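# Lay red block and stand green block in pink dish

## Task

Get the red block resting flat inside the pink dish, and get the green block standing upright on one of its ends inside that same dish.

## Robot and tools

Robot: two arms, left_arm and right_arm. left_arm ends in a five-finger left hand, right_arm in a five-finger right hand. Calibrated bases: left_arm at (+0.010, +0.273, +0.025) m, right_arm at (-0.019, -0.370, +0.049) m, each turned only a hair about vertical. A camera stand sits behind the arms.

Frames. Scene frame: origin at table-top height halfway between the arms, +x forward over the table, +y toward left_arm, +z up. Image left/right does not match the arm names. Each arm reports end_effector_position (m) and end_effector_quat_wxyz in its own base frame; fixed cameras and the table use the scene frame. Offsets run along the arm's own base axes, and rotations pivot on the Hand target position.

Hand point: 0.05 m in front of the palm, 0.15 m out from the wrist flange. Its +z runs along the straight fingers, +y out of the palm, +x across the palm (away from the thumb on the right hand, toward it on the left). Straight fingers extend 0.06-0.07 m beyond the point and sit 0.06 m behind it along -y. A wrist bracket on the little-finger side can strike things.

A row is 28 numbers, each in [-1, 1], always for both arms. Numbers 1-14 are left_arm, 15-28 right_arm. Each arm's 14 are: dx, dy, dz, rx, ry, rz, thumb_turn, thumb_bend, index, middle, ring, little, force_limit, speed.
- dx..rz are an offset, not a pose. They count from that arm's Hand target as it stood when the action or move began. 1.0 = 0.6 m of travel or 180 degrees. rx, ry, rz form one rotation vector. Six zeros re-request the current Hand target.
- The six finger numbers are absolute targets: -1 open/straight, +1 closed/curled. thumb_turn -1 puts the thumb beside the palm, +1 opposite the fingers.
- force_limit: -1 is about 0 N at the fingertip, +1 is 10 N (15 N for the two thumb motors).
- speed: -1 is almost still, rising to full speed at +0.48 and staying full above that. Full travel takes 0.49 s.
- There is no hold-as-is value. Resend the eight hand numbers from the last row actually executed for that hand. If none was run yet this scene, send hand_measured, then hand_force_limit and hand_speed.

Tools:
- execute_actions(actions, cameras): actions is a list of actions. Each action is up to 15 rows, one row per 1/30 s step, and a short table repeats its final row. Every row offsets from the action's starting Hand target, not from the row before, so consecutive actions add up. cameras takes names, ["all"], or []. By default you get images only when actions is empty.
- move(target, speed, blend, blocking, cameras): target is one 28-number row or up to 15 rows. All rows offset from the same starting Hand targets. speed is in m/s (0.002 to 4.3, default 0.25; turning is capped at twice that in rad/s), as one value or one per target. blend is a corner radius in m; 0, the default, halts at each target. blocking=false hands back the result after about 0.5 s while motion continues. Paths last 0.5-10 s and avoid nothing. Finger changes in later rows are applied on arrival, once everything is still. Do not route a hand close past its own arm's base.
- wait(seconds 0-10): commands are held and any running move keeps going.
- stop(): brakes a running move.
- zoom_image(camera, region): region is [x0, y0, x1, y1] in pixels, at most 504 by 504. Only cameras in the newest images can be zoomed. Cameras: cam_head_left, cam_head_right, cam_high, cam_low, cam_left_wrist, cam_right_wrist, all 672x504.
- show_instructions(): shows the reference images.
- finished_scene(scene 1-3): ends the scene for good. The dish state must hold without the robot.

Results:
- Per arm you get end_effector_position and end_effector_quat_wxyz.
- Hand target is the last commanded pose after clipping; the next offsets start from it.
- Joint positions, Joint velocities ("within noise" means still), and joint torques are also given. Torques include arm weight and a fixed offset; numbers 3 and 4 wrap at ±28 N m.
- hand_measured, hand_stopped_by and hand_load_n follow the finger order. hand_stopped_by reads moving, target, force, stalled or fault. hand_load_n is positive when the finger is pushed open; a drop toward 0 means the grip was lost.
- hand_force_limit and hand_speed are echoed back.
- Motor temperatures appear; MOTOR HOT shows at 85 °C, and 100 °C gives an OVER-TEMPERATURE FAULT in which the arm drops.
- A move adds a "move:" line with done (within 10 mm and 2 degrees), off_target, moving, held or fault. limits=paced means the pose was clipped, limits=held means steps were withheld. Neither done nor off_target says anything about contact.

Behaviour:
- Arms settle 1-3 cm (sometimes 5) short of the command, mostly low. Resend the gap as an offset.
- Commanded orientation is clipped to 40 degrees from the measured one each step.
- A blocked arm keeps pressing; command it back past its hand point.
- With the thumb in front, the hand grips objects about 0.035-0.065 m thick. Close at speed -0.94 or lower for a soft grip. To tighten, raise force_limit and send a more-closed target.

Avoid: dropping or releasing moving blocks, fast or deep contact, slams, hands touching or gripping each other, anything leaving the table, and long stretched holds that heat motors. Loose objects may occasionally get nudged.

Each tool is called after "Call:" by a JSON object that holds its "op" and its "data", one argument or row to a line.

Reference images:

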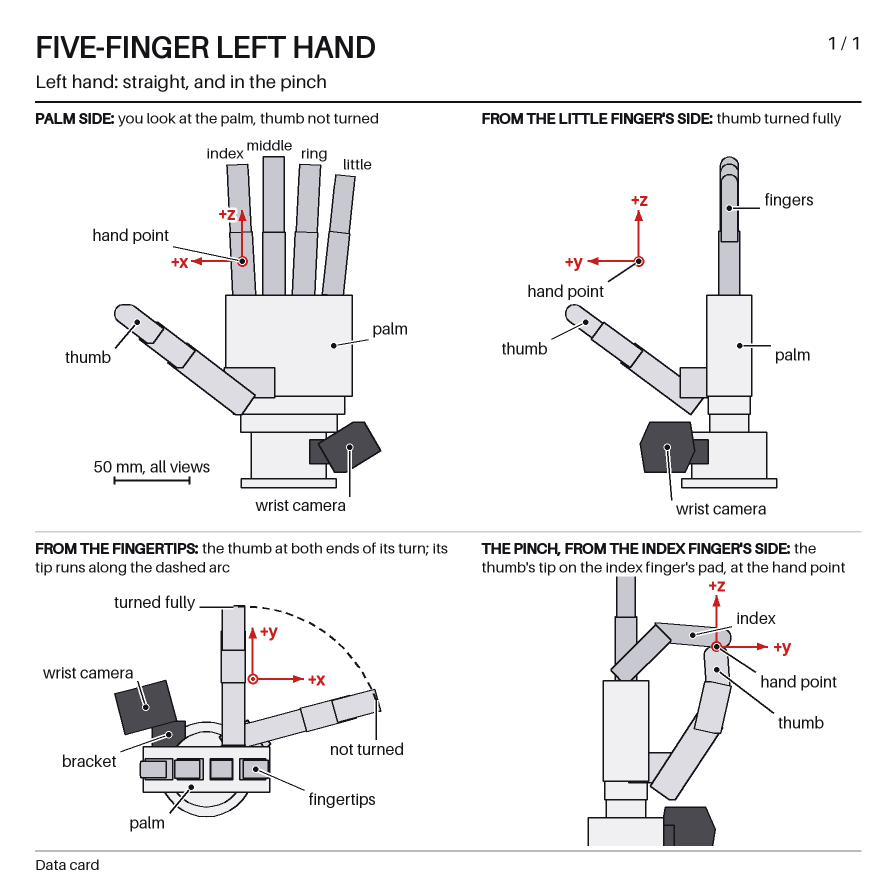

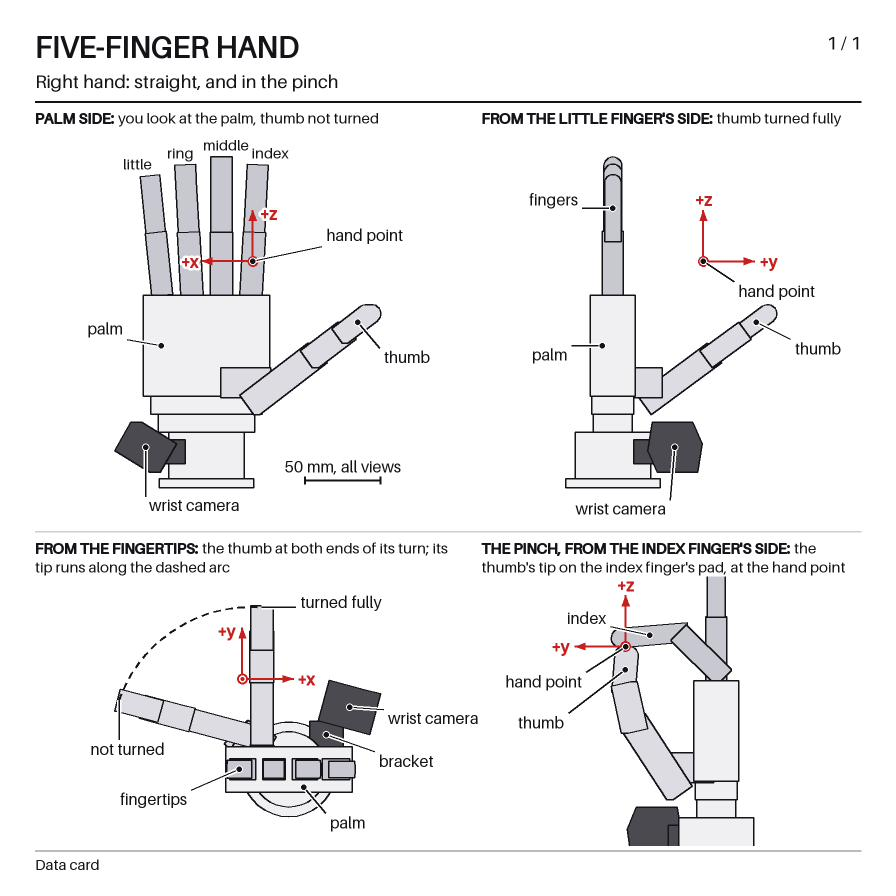

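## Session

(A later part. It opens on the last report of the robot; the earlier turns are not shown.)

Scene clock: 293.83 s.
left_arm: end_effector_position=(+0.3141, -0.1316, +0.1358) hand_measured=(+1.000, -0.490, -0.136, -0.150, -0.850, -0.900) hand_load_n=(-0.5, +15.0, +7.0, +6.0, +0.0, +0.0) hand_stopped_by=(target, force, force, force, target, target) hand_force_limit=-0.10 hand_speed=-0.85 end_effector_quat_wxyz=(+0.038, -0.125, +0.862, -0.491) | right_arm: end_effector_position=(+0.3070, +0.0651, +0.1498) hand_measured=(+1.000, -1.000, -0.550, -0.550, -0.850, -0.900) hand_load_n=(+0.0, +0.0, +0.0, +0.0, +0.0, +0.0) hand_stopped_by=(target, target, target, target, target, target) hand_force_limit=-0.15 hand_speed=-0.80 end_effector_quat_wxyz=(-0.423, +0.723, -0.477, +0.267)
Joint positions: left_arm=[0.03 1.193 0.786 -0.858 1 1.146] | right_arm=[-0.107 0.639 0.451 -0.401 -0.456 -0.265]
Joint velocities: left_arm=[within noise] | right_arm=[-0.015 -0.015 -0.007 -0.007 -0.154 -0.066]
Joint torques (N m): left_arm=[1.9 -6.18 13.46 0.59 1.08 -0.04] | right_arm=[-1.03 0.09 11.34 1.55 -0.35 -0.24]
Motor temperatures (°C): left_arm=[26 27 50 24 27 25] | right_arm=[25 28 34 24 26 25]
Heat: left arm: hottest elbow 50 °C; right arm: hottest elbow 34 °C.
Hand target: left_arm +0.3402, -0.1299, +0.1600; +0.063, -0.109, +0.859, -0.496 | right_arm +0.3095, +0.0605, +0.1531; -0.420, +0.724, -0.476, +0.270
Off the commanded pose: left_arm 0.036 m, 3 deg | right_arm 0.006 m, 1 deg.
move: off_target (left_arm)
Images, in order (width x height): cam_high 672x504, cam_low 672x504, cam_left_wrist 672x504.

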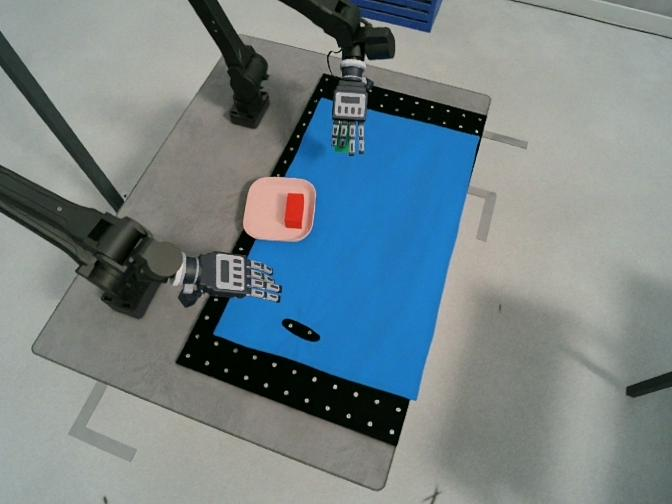

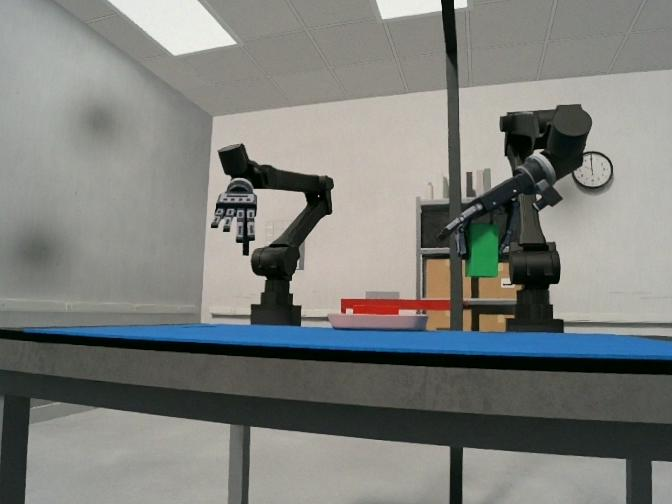

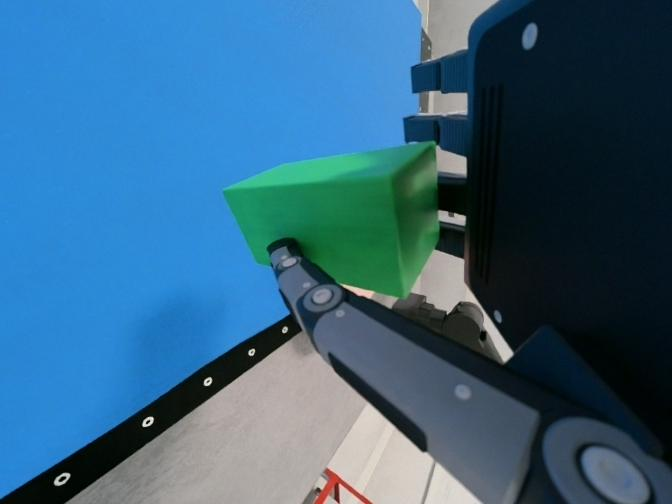

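Call:
{"op": "move", "data": {
  "target": [
    [-0.225,-0.267,-0.017,0,0,0,1,0,0.1,0.1,-0.85,-0.9,-0.1,-0.85,0,0,0,0,0,0,1,-1,-0.55,-0.55,-0.85,-0.9,-0.15,-0.8]
  ],
  "speed": [0.18],
  "cameras": ["cam_low","cam_high","cam_left_wrist"]
}}

Call:
{"op": "zoom_image", "data": {
  "camera": "cam_high",
  "region": [210, 140, 350, 290]
}}

Call:
{"op": "zoom_image", "data": {
  "camera": "cam_low",
  "region": [320, 190, 470, 340]
}}

Scene clock: 305.20 s.
left_arm: end_effector_position=(+0.2045, -0.2865, +0.1426) hand_measured=(+1.000, -0.490, -0.136, -0.150, -0.850, -0.900) hand_load_n=(-0.5, +14.5, +7.0, +5.5, +0.0, +0.0) hand_stopped_by=(target, force, force, force, target, target) hand_force_limit=-0.10 hand_speed=-0.85 end_effector_quat_wxyz=(+0.054, -0.114, +0.866, -0.485) | right_arm: end_effector_position=(+0.3070, +0.0651, +0.1498) hand_measured=(+1.000, -1.000, -0.550, -0.550, -0.850, -0.900) hand_load_n=(+0.0, +0.0, +0.0, +0.0, +0.0, +0.0) hand_stopped_by=(target, target, target, target, target, target) hand_force_limit=-0.15 hand_speed=-0.80 end_effector_quat_wxyz=(-0.423, +0.723, -0.477, +0.267)
Joint positions: left_arm=[-0.629 0.88 0.549 -0.347 0.58 0.396] | right_arm=[-0.107 0.639 0.451 -0.401 -0.456 -0.266]
Joint torques (N m): left_arm=[1.14 -4.25 8.54 3.18 0.23 -0.16] | right_arm=[-0.91 0.09 11.33 1.57 -0.39 -0.26]
Heat: left arm: hottest elbow 51 °C; right arm: hottest elbow 35 °C.
Hand target: left_arm +0.2051, -0.2902, +0.1499; +0.063, -0.109, +0.859, -0.496 | right_arm +0.3095, +0.0605, +0.1531; -0.420, +0.724, -0.476, +0.270
Off the commanded pose: left_arm 0.008 m, 2 deg | right_arm 0.006 m, 1 deg.
move: done
Images, in order (width x height): cam_high 672x504, cam_low 672x504, cam_left_wrist 672x504.

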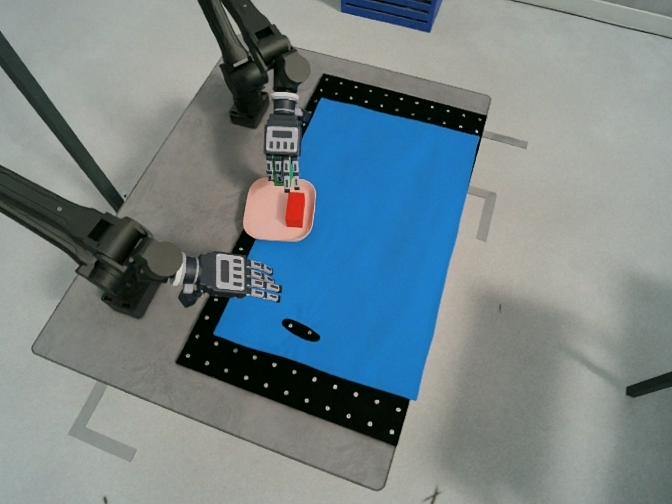

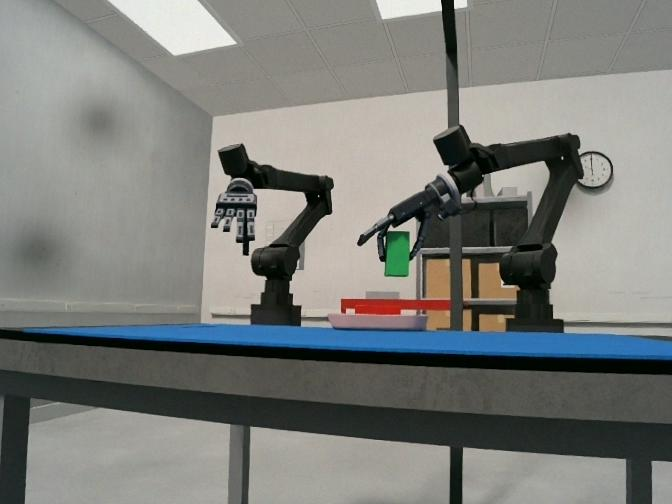

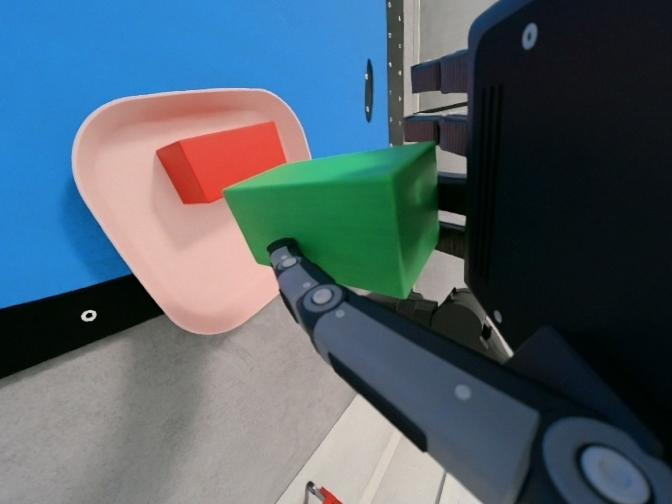

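Scaled by 3.360.

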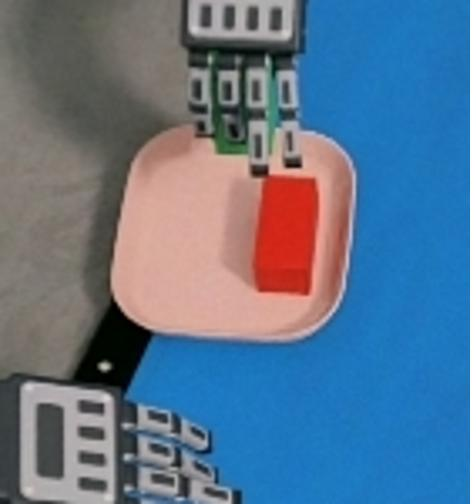

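Scaled by 3.360.

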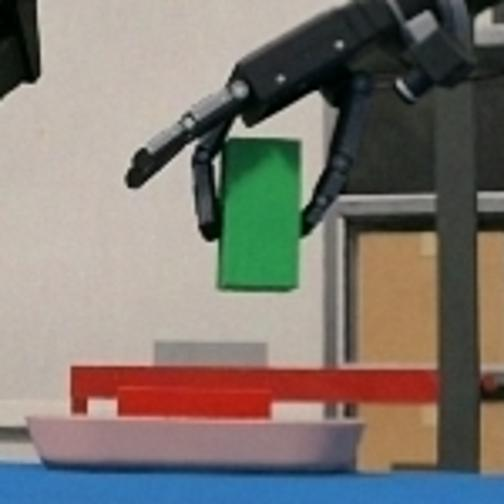

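Call:
{"op": "move", "data": {
  "target": [
    [-0.070,-0.075,0,0,0,0,1,0,0.1,0.1,-0.85,-0.9,-0.1,-0.85,0,0,0,0,0,0,1,-1,-0.55,-0.55,-0.85,-0.9,-0.15,-0.8],
    [-0.070,-0.075,-0.12,0,0,0,1,0,0.1,0.1,-0.85,-0.9,-0.1,-0.85,0,0,0,0,0,0,1,-1,-0.55,-0.55,-0.85,-0.9,-0.15,-0.8]
  ],
  "speed": [0.12,0.1],
  "blend": [0.01,0],
  "cameras": ["cam_low","cam_high","cam_left_wrist"]
}}

Call:
{"op": "zoom_image", "data": {
  "camera": "cam_high",
  "region": [210, 140, 350, 290]
}}

Call:
{"op": "zoom_image", "data": {
  "camera": "cam_low",
  "region": [320, 190, 470, 340]
}}

Scene clock: 336.07 s.
left_arm: end_effector_position=(+0.1629, -0.3308, +0.0764) hand_measured=(+1.000, -0.490, -0.136, -0.150, -0.850, -0.900) hand_load_n=(-0.5, +14.5, +7.0, +6.0, +0.0, +0.0) hand_stopped_by=(target, force, force, force, target, target) hand_force_limit=-0.10 hand_speed=-0.85 end_effector_quat_wxyz=(+0.062, -0.109, +0.863, -0.489) | right_arm: end_effector_position=(+0.3070, +0.0651, +0.1498) hand_measured=(+1.000, -1.000, -0.550, -0.550, -0.850, -0.900) hand_load_n=(+0.0, +0.0, +0.0, +0.0, +0.0, +0.0) hand_stopped_by=(target, target, target, target, target, target) hand_force_limit=-0.15 hand_speed=-0.80 end_effector_quat_wxyz=(-0.423, +0.723, -0.477, +0.267)
Joint positions: left_arm=[-0.876 0.995 0.392 0.018 0.377 0.238] | right_arm=[-0.107 0.639 0.451 -0.401 -0.456 -0.266]
Joint torques (N m): left_arm=[0.85 -3.19 7.99 3.37 0.13 -0.23] | right_arm=[-0.79 0.26 11.21 1.54 -0.38 -0.24]
Heat: left arm: hottest elbow 48 °C; right arm: hottest elbow 36 °C.
Hand target: left_arm +0.1631, -0.3352, +0.0778; +0.063, -0.109, +0.859, -0.496 | right_arm +0.3095, +0.0605, +0.1531; -0.420, +0.724, -0.476, +0.270
Off the commanded pose: left_arm 0.005 m, 1 deg | right_arm 0.006 m, 1 deg.
move: done
Images, in order (width x height): cam_high 672x504, cam_low 672x504, cam_left_wrist 672x504.

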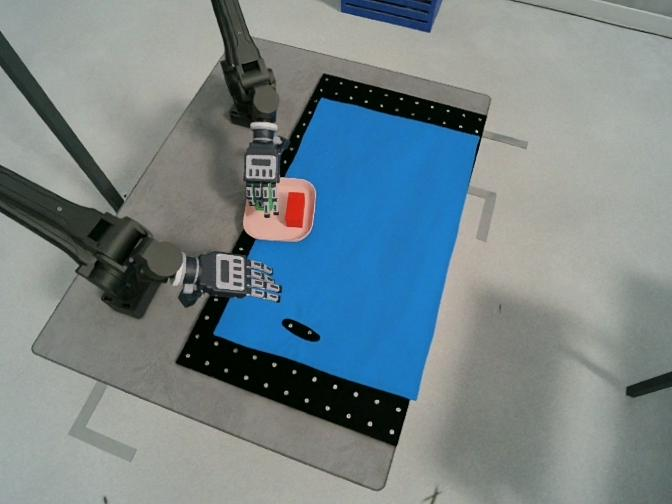

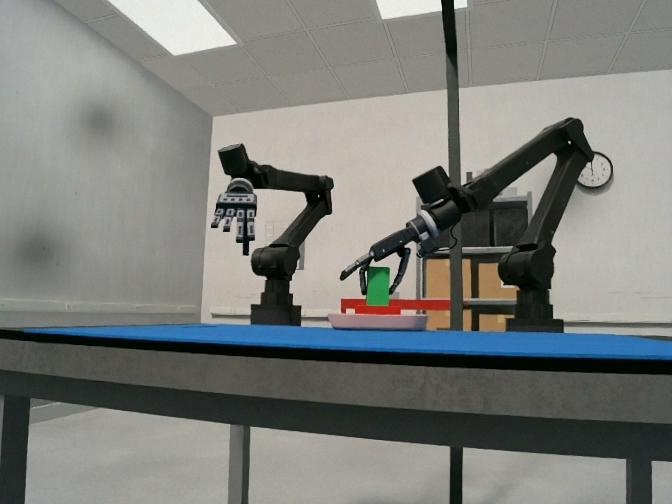

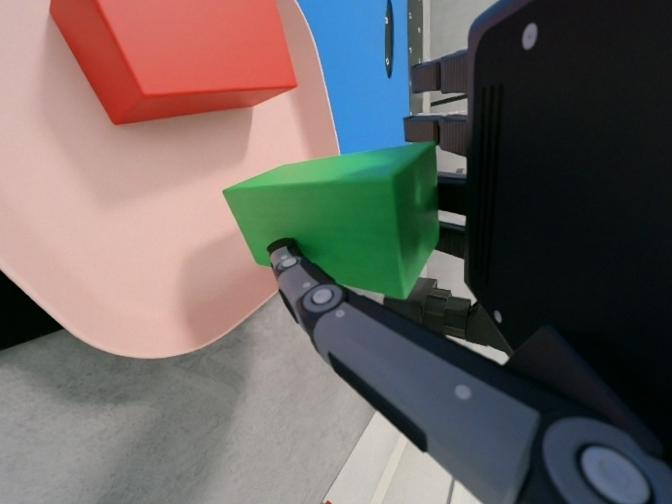

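Scaled by 3.360.

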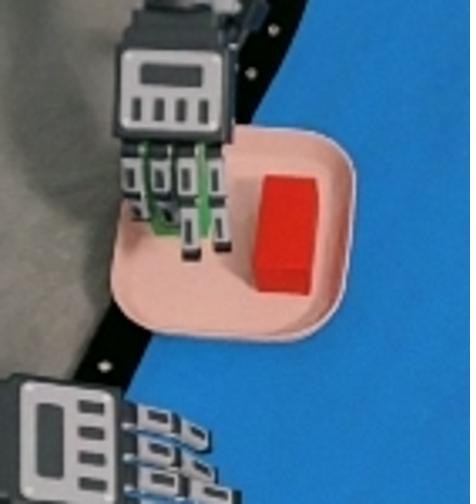

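Scaled by 3.360.

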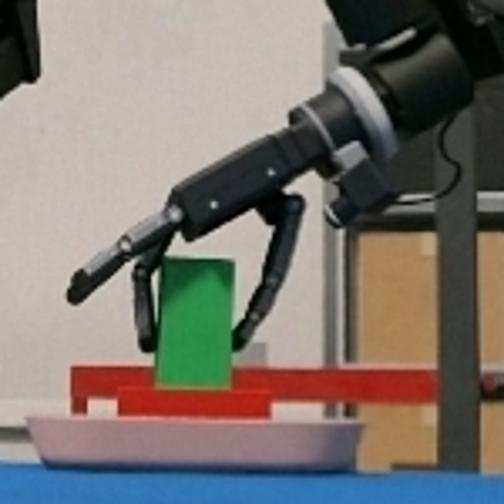

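Call:
{"op": "move", "data": {
  "target": [
    [0.009,0.003,-0.05,0.0081,0.0021,0,1,0,0.1,0.1,-0.85,-0.9,-0.1,-0.85,0,0,0,0,0,0,1,-1,-0.55,-0.55,-0.85,-0.9,-0.15,-0.8],
    [0.009,0.003,-0.075,0.0081,0.0021,0,1,0,0.1,0.1,-0.85,-0.9,-0.1,-0.85,0,0,0,0,0,0,1,-1,-0.55,-0.55,-0.85,-0.9,-0.15,-0.8]
  ],
  "speed": [0.08,0.04],
  "blend": [0.005,0],
  "cameras": ["cam_low","cam_high","cam_left_wrist"]
}}

Call:
{"op": "zoom_image", "data": {
  "camera": "cam_low",
  "region": [320, 220, 440, 340]
}}

Call:
{"op": "zoom_image", "data": {
  "camera": "cam_high",
  "region": [210, 140, 350, 290]
}}

Scene clock: 349.33 s.
left_arm: end_effector_position=(+0.1680, -0.3369, +0.0408) hand_measured=(+1.000, -0.490, -0.136, -0.150, -0.850, -0.900) hand_load_n=(-0.5, +14.5, +7.0, +5.0, +0.0, -0.5) hand_stopped_by=(target, force, force, force, target, target) hand_force_limit=-0.10 hand_speed=-0.85 end_effector_quat_wxyz=(+0.061, -0.109, +0.864, -0.488) | right_arm: end_effector_position=(+0.3070, +0.0651, +0.1498) hand_measured=(+1.000, -1.000, -0.550, -0.550, -0.850, -0.900) hand_load_n=(+0.0, +0.0, +0.0, +0.0, +0.0, +0.0) hand_stopped_by=(target, target, target, target, target, target) hand_force_limit=-0.15 hand_speed=-0.80 end_effector_quat_wxyz=(-0.423, +0.723, -0.477, +0.267)
Joint positions: left_arm=[-0.876 1.138 0.356 0.194 0.377 0.239] | right_arm=[-0.107 0.639 0.451 -0.401 -0.456 -0.266]
Joint torques (N m): left_arm=[2.43 -3.49 6.28 3.03 0.29 0] | right_arm=[-0.73 -0.03 11.3 1.61 -0.37 -0.26]
Heat: left arm: hottest elbow 47 °C; right arm: hottest elbow 37 °C.
Hand target: left_arm +0.1685, -0.3334, +0.0328; +0.062, -0.110, +0.866, -0.485 | right_arm +0.3095, +0.0605, +0.1531; -0.420, +0.724, -0.476, +0.270
Off the commanded pose: left_arm 0.009 m, 0 deg | right_arm 0.006 m, 1 deg.
move: done
Images, in order (width x height): cam_high 672x504, cam_low 672x504, cam_left_wrist 672x504.

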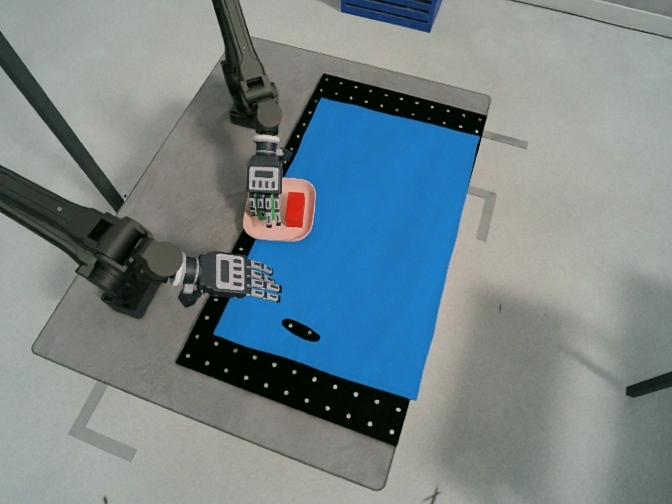

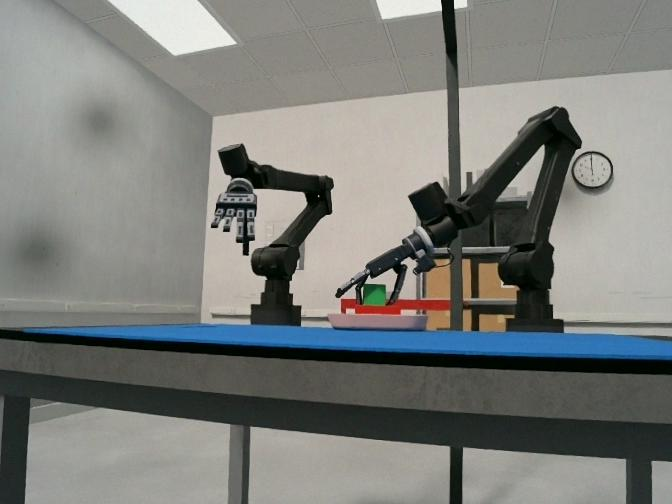

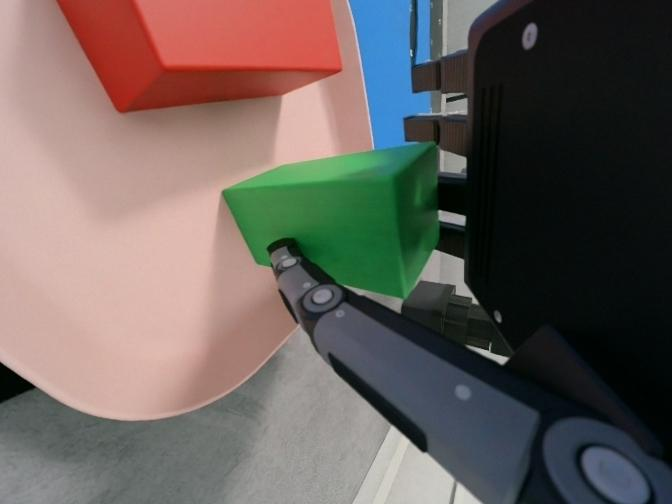

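Scaled by 4.200.

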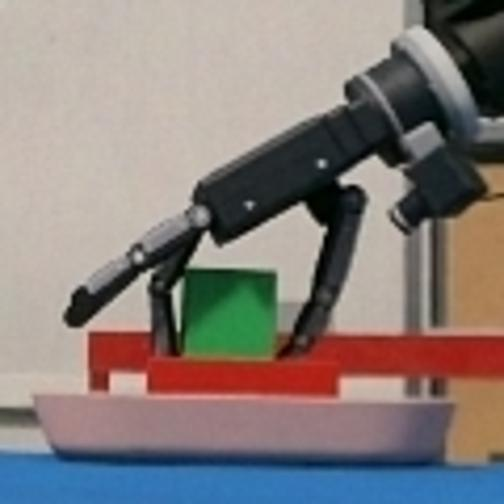

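Scaled by 3.360.

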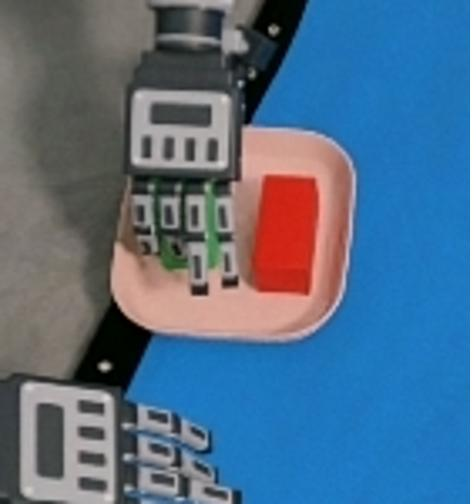

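Call:
{"op": "move", "data": {
  "target": [
    [0,-0.005,0.01,0,0,0,1,-0.6,-0.2,-0.22,-0.85,-0.9,-0.1,-0.9,0,0,0,0,0,0,1,-1,-0.55,-0.55,-0.85,-0.9,-0.15,-0.8],
    [0,-0.005,0.01,0,0,0,1,-0.85,-0.6,-0.6,-0.85,-0.9,-0.1,-0.8,0,0,0,0,0,0,1,-1,-0.55,-0.55,-0.85,-0.9,-0.15,-0.8]
  ],
  "speed": 0.03,
  "cameras": ["cam_low","cam_left_wrist"]
}}

Call:
{"op": "zoom_image", "data": {
  "camera": "cam_low",
  "region": [320, 220, 440, 340]
}}

Scene clock: 356.53 s.
left_arm: end_effector_position=(+0.1681, -0.3369, +0.0408) hand_measured=(+1.000, -0.850, -0.600, -0.600, -0.850, -0.900) hand_load_n=(+0.0, +0.0, +0.0, +0.0, +0.0, +0.0) hand_stopped_by=(target, target, target, target, target, target) hand_force_limit=-0.10 hand_speed=-0.80 end_effector_quat_wxyz=(+0.061, -0.110, +0.864, -0.488) | right_arm: end_effector_position=(+0.3070, +0.0651, +0.1498) hand_measured=(+1.000, -1.000, -0.550, -0.550, -0.850, -0.900) hand_load_n=(+0.0, +0.0, +0.0, +0.0, +0.0, +0.0) hand_stopped_by=(target, target, target, target, target, target) hand_force_limit=-0.15 hand_speed=-0.80 end_effector_quat_wxyz=(-0.423, +0.723, -0.477, +0.267)
Joint positions: left_arm=[-0.876 1.138 0.356 0.194 0.377 0.239] | right_arm=[-0.107 0.639 0.451 -0.401 -0.456 -0.266]
Joint torques (N m): left_arm=[1.26 -3.9 7.32 2.11 0.09 -0.06] | right_arm=[-0.85 -0.09 11.36 1.57 -0.35 -0.26]
Heat: left arm: hottest elbow 47 °C; right arm: hottest elbow 37 °C.
Hand target: left_arm +0.1685, -0.3364, +0.0389; +0.062, -0.110, +0.865, -0.485 | right_arm +0.3095, +0.0605, +0.1531; -0.420, +0.724, -0.476, +0.270
Off the commanded pose: left_arm 0.002 m, 0 deg | right_arm 0.006 m, 1 deg.
move: done
Images, in order (width x height): cam_low 672x504, cam_left_wrist 672x504.

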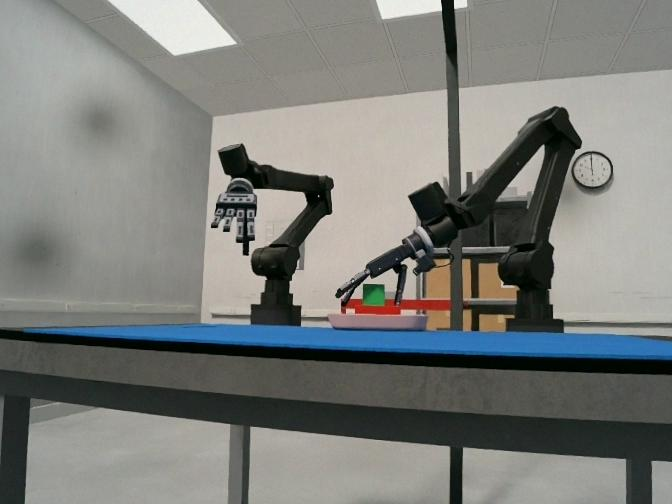

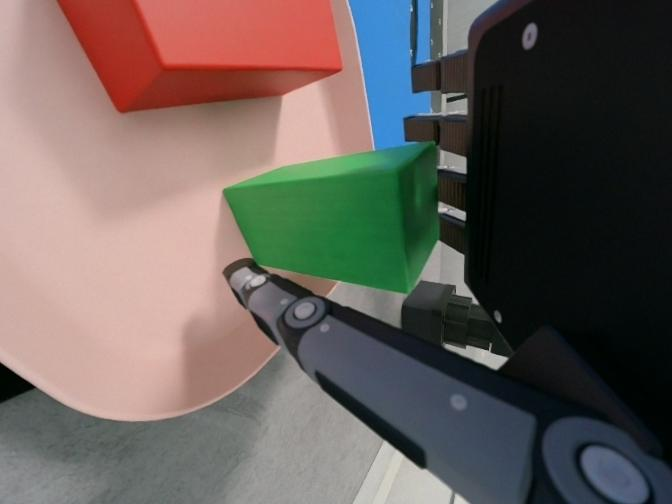

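Scaled by 4.200.

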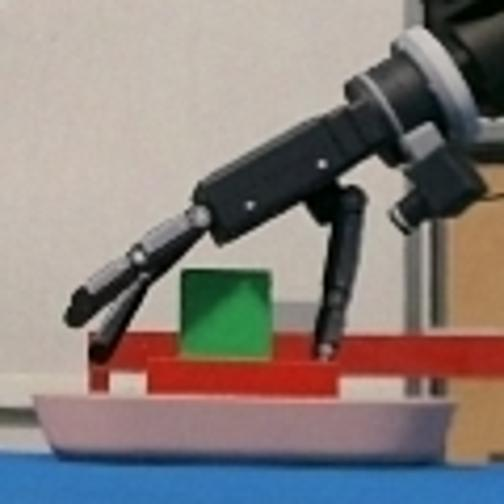

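Call:
{"op": "move", "data": {
  "target": [
    [0.008,-0.018,0.045,0,0,0,1,-1,-0.8,-0.8,-0.85,-0.9,-0.1,-0.8,0,0,0,0,0,0,1,-1,-0.55,-0.55,-0.85,-0.9,-0.15,-0.8]
  ],
  "speed": 0.05,
  "cameras": ["cam_low"]
}}

Call:
{"op": "zoom_image", "data": {
  "camera": "cam_low",
  "region": [320, 220, 440, 340]
}}

Scene clock: 361.97 s.
left_arm: end_effector_position=(+0.1603, -0.3271, +0.0393) hand_measured=(+1.000, -1.000, -0.800, -0.800, -0.850, -0.900) hand_load_n=(+0.0, +0.0, +0.0, +0.0, +0.0, +0.0) hand_stopped_by=(target, target, target, target, target, target) hand_force_limit=-0.10 hand_speed=-0.80 end_effector_quat_wxyz=(+0.050, -0.118, +0.876, -0.465) | right_arm: end_effector_position=(+0.3070, +0.0651, +0.1498) hand_measured=(+1.000, -1.000, -0.550, -0.550, -0.850, -0.900) hand_load_n=(+0.0, +0.0, +0.0, +0.0, +0.0, +0.0) hand_stopped_by=(target, target, target, target, target, target) hand_force_limit=-0.15 hand_speed=-0.80 end_effector_quat_wxyz=(-0.423, +0.723, -0.477, +0.267)
Joint positions: left_arm=[-0.88 1.104 0.366 0.09 0.367 0.239] | right_arm=[-0.107 0.639 0.451 -0.401 -0.456 -0.266]
Joint velocities: left_arm=[-0.005 -0.015 -0.017 0.007 0.022 0.154] | right_arm=[within noise]
Joint torques (N m): left_arm=[0.26 -5.48 11.55 1.52 0.12 -0.1] | right_arm=[-0.62 -0.09 11.32 1.57 -0.38 -0.24]
Heat: left arm: hottest elbow 47 °C; right arm: hottest elbow 37 °C.
Hand target: left_arm +0.1733, -0.3472, +0.0658; +0.062, -0.110, +0.866, -0.485 | right_arm +0.3095, +0.0605, +0.1531; -0.420, +0.724, -0.476, +0.270
Off the commanded pose: left_arm 0.036 m, 3 deg | right_arm 0.006 m, 1 deg.
move: off_target (left_arm)
Images, in order (width x height): cam_low 672x504.

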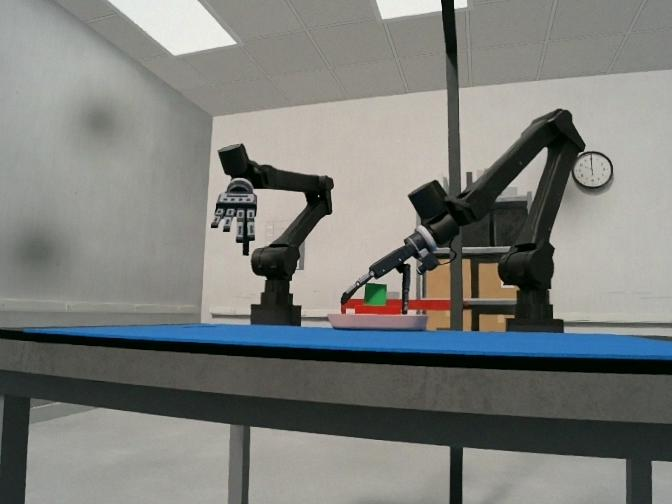

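Scaled by 4.200.

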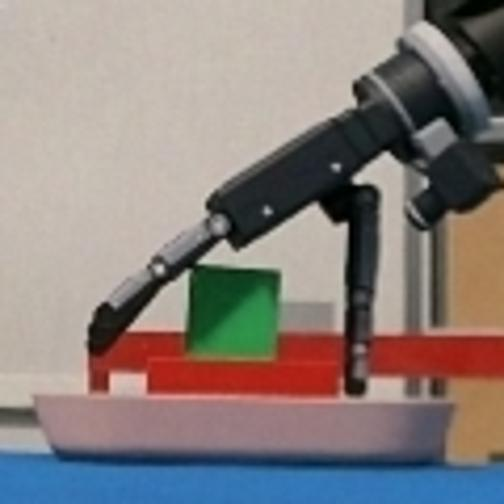

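Call:
{"op": "move", "data": {
  "target": [
    [0.022,-0.036,0.07,0,0,0,1,-1,-0.9,-0.9,-0.85,-0.9,-0.1,-0.8,0,0,0,0,0,0,1,-1,-0.55,-0.55,-0.85,-0.9,-0.15,-0.8]
  ],
  "speed": 0.06,
  "cameras": ["cam_low"]
}}

Call:
{"op": "zoom_image", "data": {
  "camera": "cam_low",
  "region": [320, 220, 440, 340]
}}

Scene clock: 376.67 s.
left_arm: end_effector_position=(+0.1730, -0.3471, +0.0761) hand_measured=(+1.000, -1.000, -0.900, -0.900, -0.850, -0.900) hand_load_n=(+0.0, +0.0, +0.0, +0.0, +0.0, +0.0) hand_stopped_by=(target, target, target, target, target, target) hand_force_limit=-0.10 hand_speed=-0.80 end_effector_quat_wxyz=(+0.049, -0.116, +0.878, -0.462) | right_arm: end_effector_position=(+0.3070, +0.0651, +0.1498) hand_measured=(+1.000, -1.000, -0.550, -0.550, -0.850, -0.900) hand_load_n=(-0.5, +0.0, +0.0, +0.0, +0.0, +0.0) hand_stopped_by=(target, target, target, target, target, target) hand_force_limit=-0.15 hand_speed=-0.80 end_effector_quat_wxyz=(-0.423, +0.723, -0.477, +0.267)
Joint positions: left_arm=[-0.892 1.085 0.482 -0.049 0.359 0.237] | right_arm=[-0.107 0.639 0.451 -0.401 -0.456 -0.266]
Joint torques (N m): left_arm=[0.85 -5.89 12.93 1.72 0.1 -0.13] | right_arm=[-0.97 0.09 11.25 1.59 -0.36 -0.25]
Heat: left arm: hottest elbow 51 °C; right arm: hottest elbow 37 °C.
Hand target: left_arm +0.1867, -0.3688, +0.1079; +0.062, -0.110, +0.866, -0.485 | right_arm +0.3095, +0.0605, +0.1531; -0.420, +0.724, -0.476, +0.270
Off the commanded pose: left_arm 0.041 m, 3 deg | right_arm 0.006 m, 1 deg.
move: off_target (left_arm)
Images, in order (width x height): cam_low 672x504.

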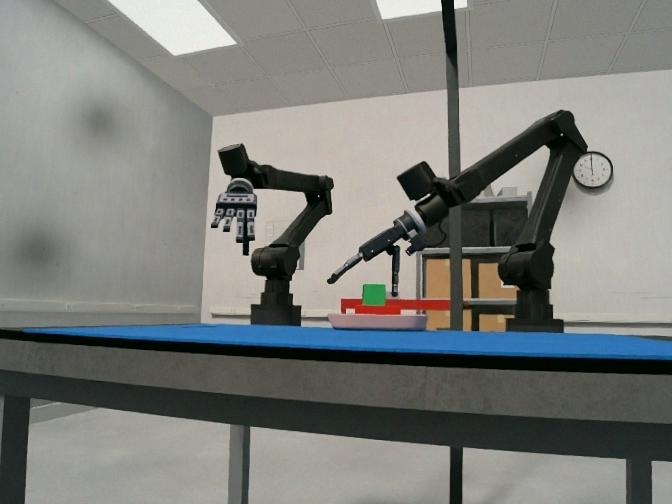

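Scaled by 4.200.

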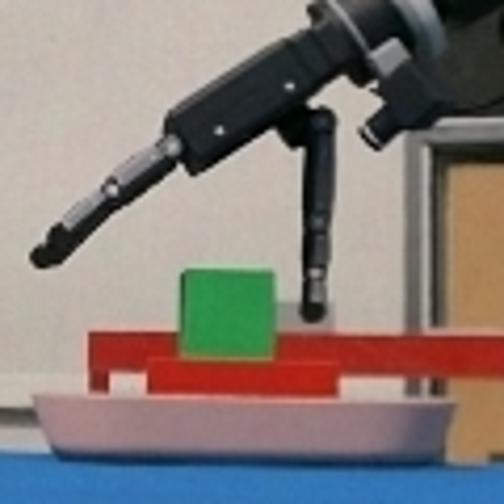

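Call:
{"op": "move", "data": {
  "target": [
    [0.01,-0.01,0.15,0,0,0,1,-1,-0.9,-0.9,-0.85,-0.9,-0.1,-0.8,0,0,0,0,0,0,1,-1,-0.55,-0.55,-0.85,-0.9,-0.15,-0.8]
  ],
  "speed": 0.1,
  "cameras": ["cam_low","cam_high"]
}}

Call:
{"op": "zoom_image", "data": {
  "camera": "cam_low",
  "region": [320, 220, 440, 340]
}}

Call:
{"op": "zoom_image", "data": {
  "camera": "cam_high",
  "region": [210, 140, 350, 290]
}}

Scene clock: 381.90 s.
left_arm: end_effector_position=(+0.1813, -0.3575, +0.1593) hand_measured=(+1.000, -1.000, -0.900, -0.900, -0.850, -0.900) hand_load_n=(+0.0, +0.0, +0.0, -0.5, +0.0, +0.0) hand_stopped_by=(target, target, target, target, target, target) hand_force_limit=-0.10 hand_speed=-0.80 end_effector_quat_wxyz=(+0.047, -0.118, +0.879, -0.459) | right_arm: end_effector_position=(+0.3070, +0.0651, +0.1498) hand_measured=(+1.000, -1.000, -0.550, -0.550, -0.850, -0.900) hand_load_n=(+0.0, +0.0, +0.0, +0.0, +0.0, +0.0) hand_stopped_by=(target, target, target, target, target, target) hand_force_limit=-0.15 hand_speed=-0.80 end_effector_quat_wxyz=(-0.423, +0.723, -0.477, +0.267)
Joint positions: left_arm=[-0.892 0.993 0.673 -0.34 0.359 0.236] | right_arm=[-0.107 0.639 0.451 -0.401 -0.456 -0.266]
Joint torques (N m): left_arm=[1.03 -5.36 14.46 1.76 0.15 -0.15] | right_arm=[-0.97 0.21 11.34 1.57 -0.38 -0.25]
Heat: left arm: hottest elbow 51 °C; right arm: hottest elbow 38 °C.
Hand target: left_arm +0.1926, -0.3747, +0.1978; +0.062, -0.110, +0.865, -0.485 | right_arm +0.3095, +0.0605, +0.1531; -0.420, +0.724, -0.476, +0.270
Off the commanded pose: left_arm 0.044 m, 4 deg | right_arm 0.006 m, 1 deg.
move: off_target (left_arm)
Images, in order (width x height): cam_high 672x504, cam_low 672x504.

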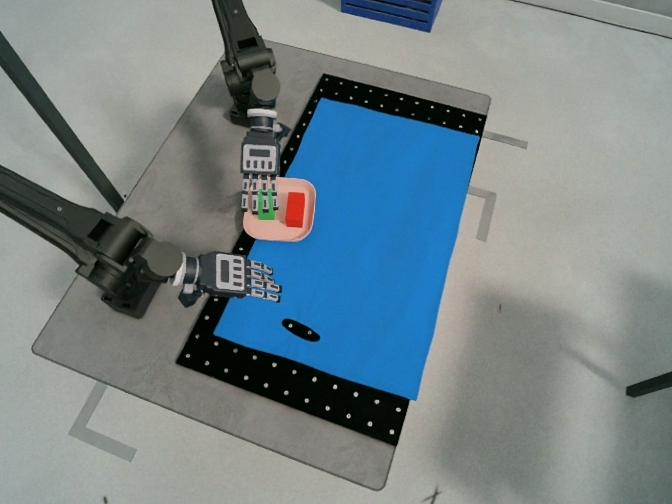

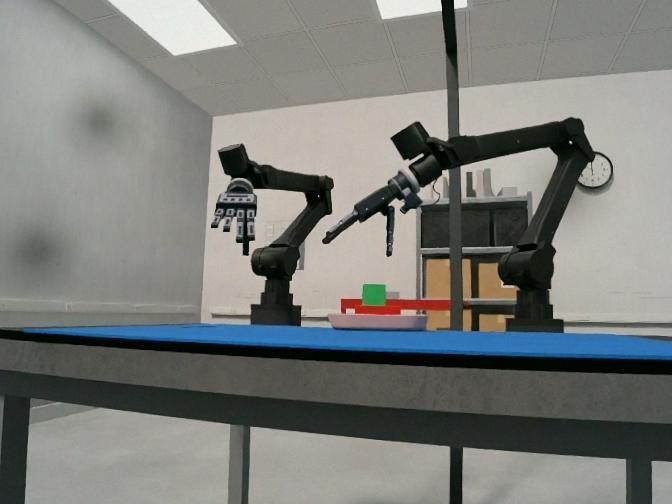

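Scaled by 4.200.

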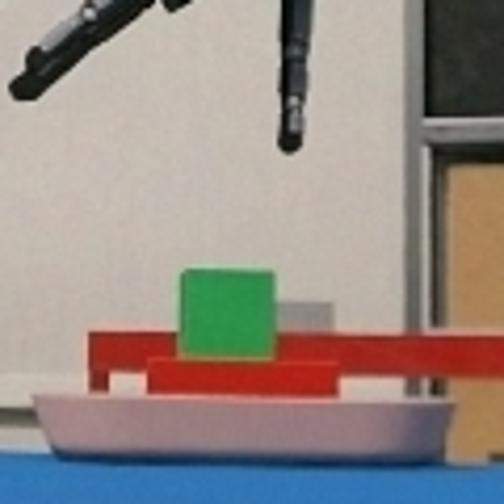

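Scaled by 3.360.

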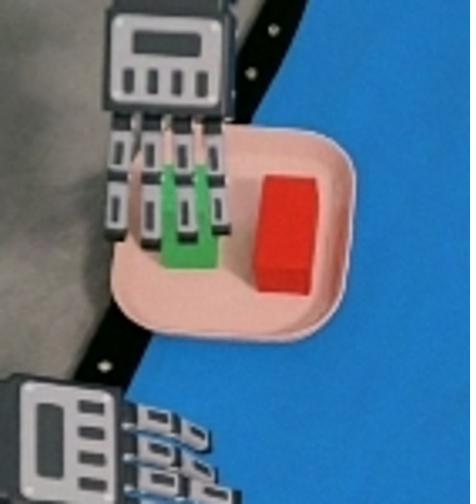

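Both blocks are placed and clear of the hands.

Call:
{"op": "finished_scene", "data": {
  "scene": 3
}}

The scene is finished: the task was done.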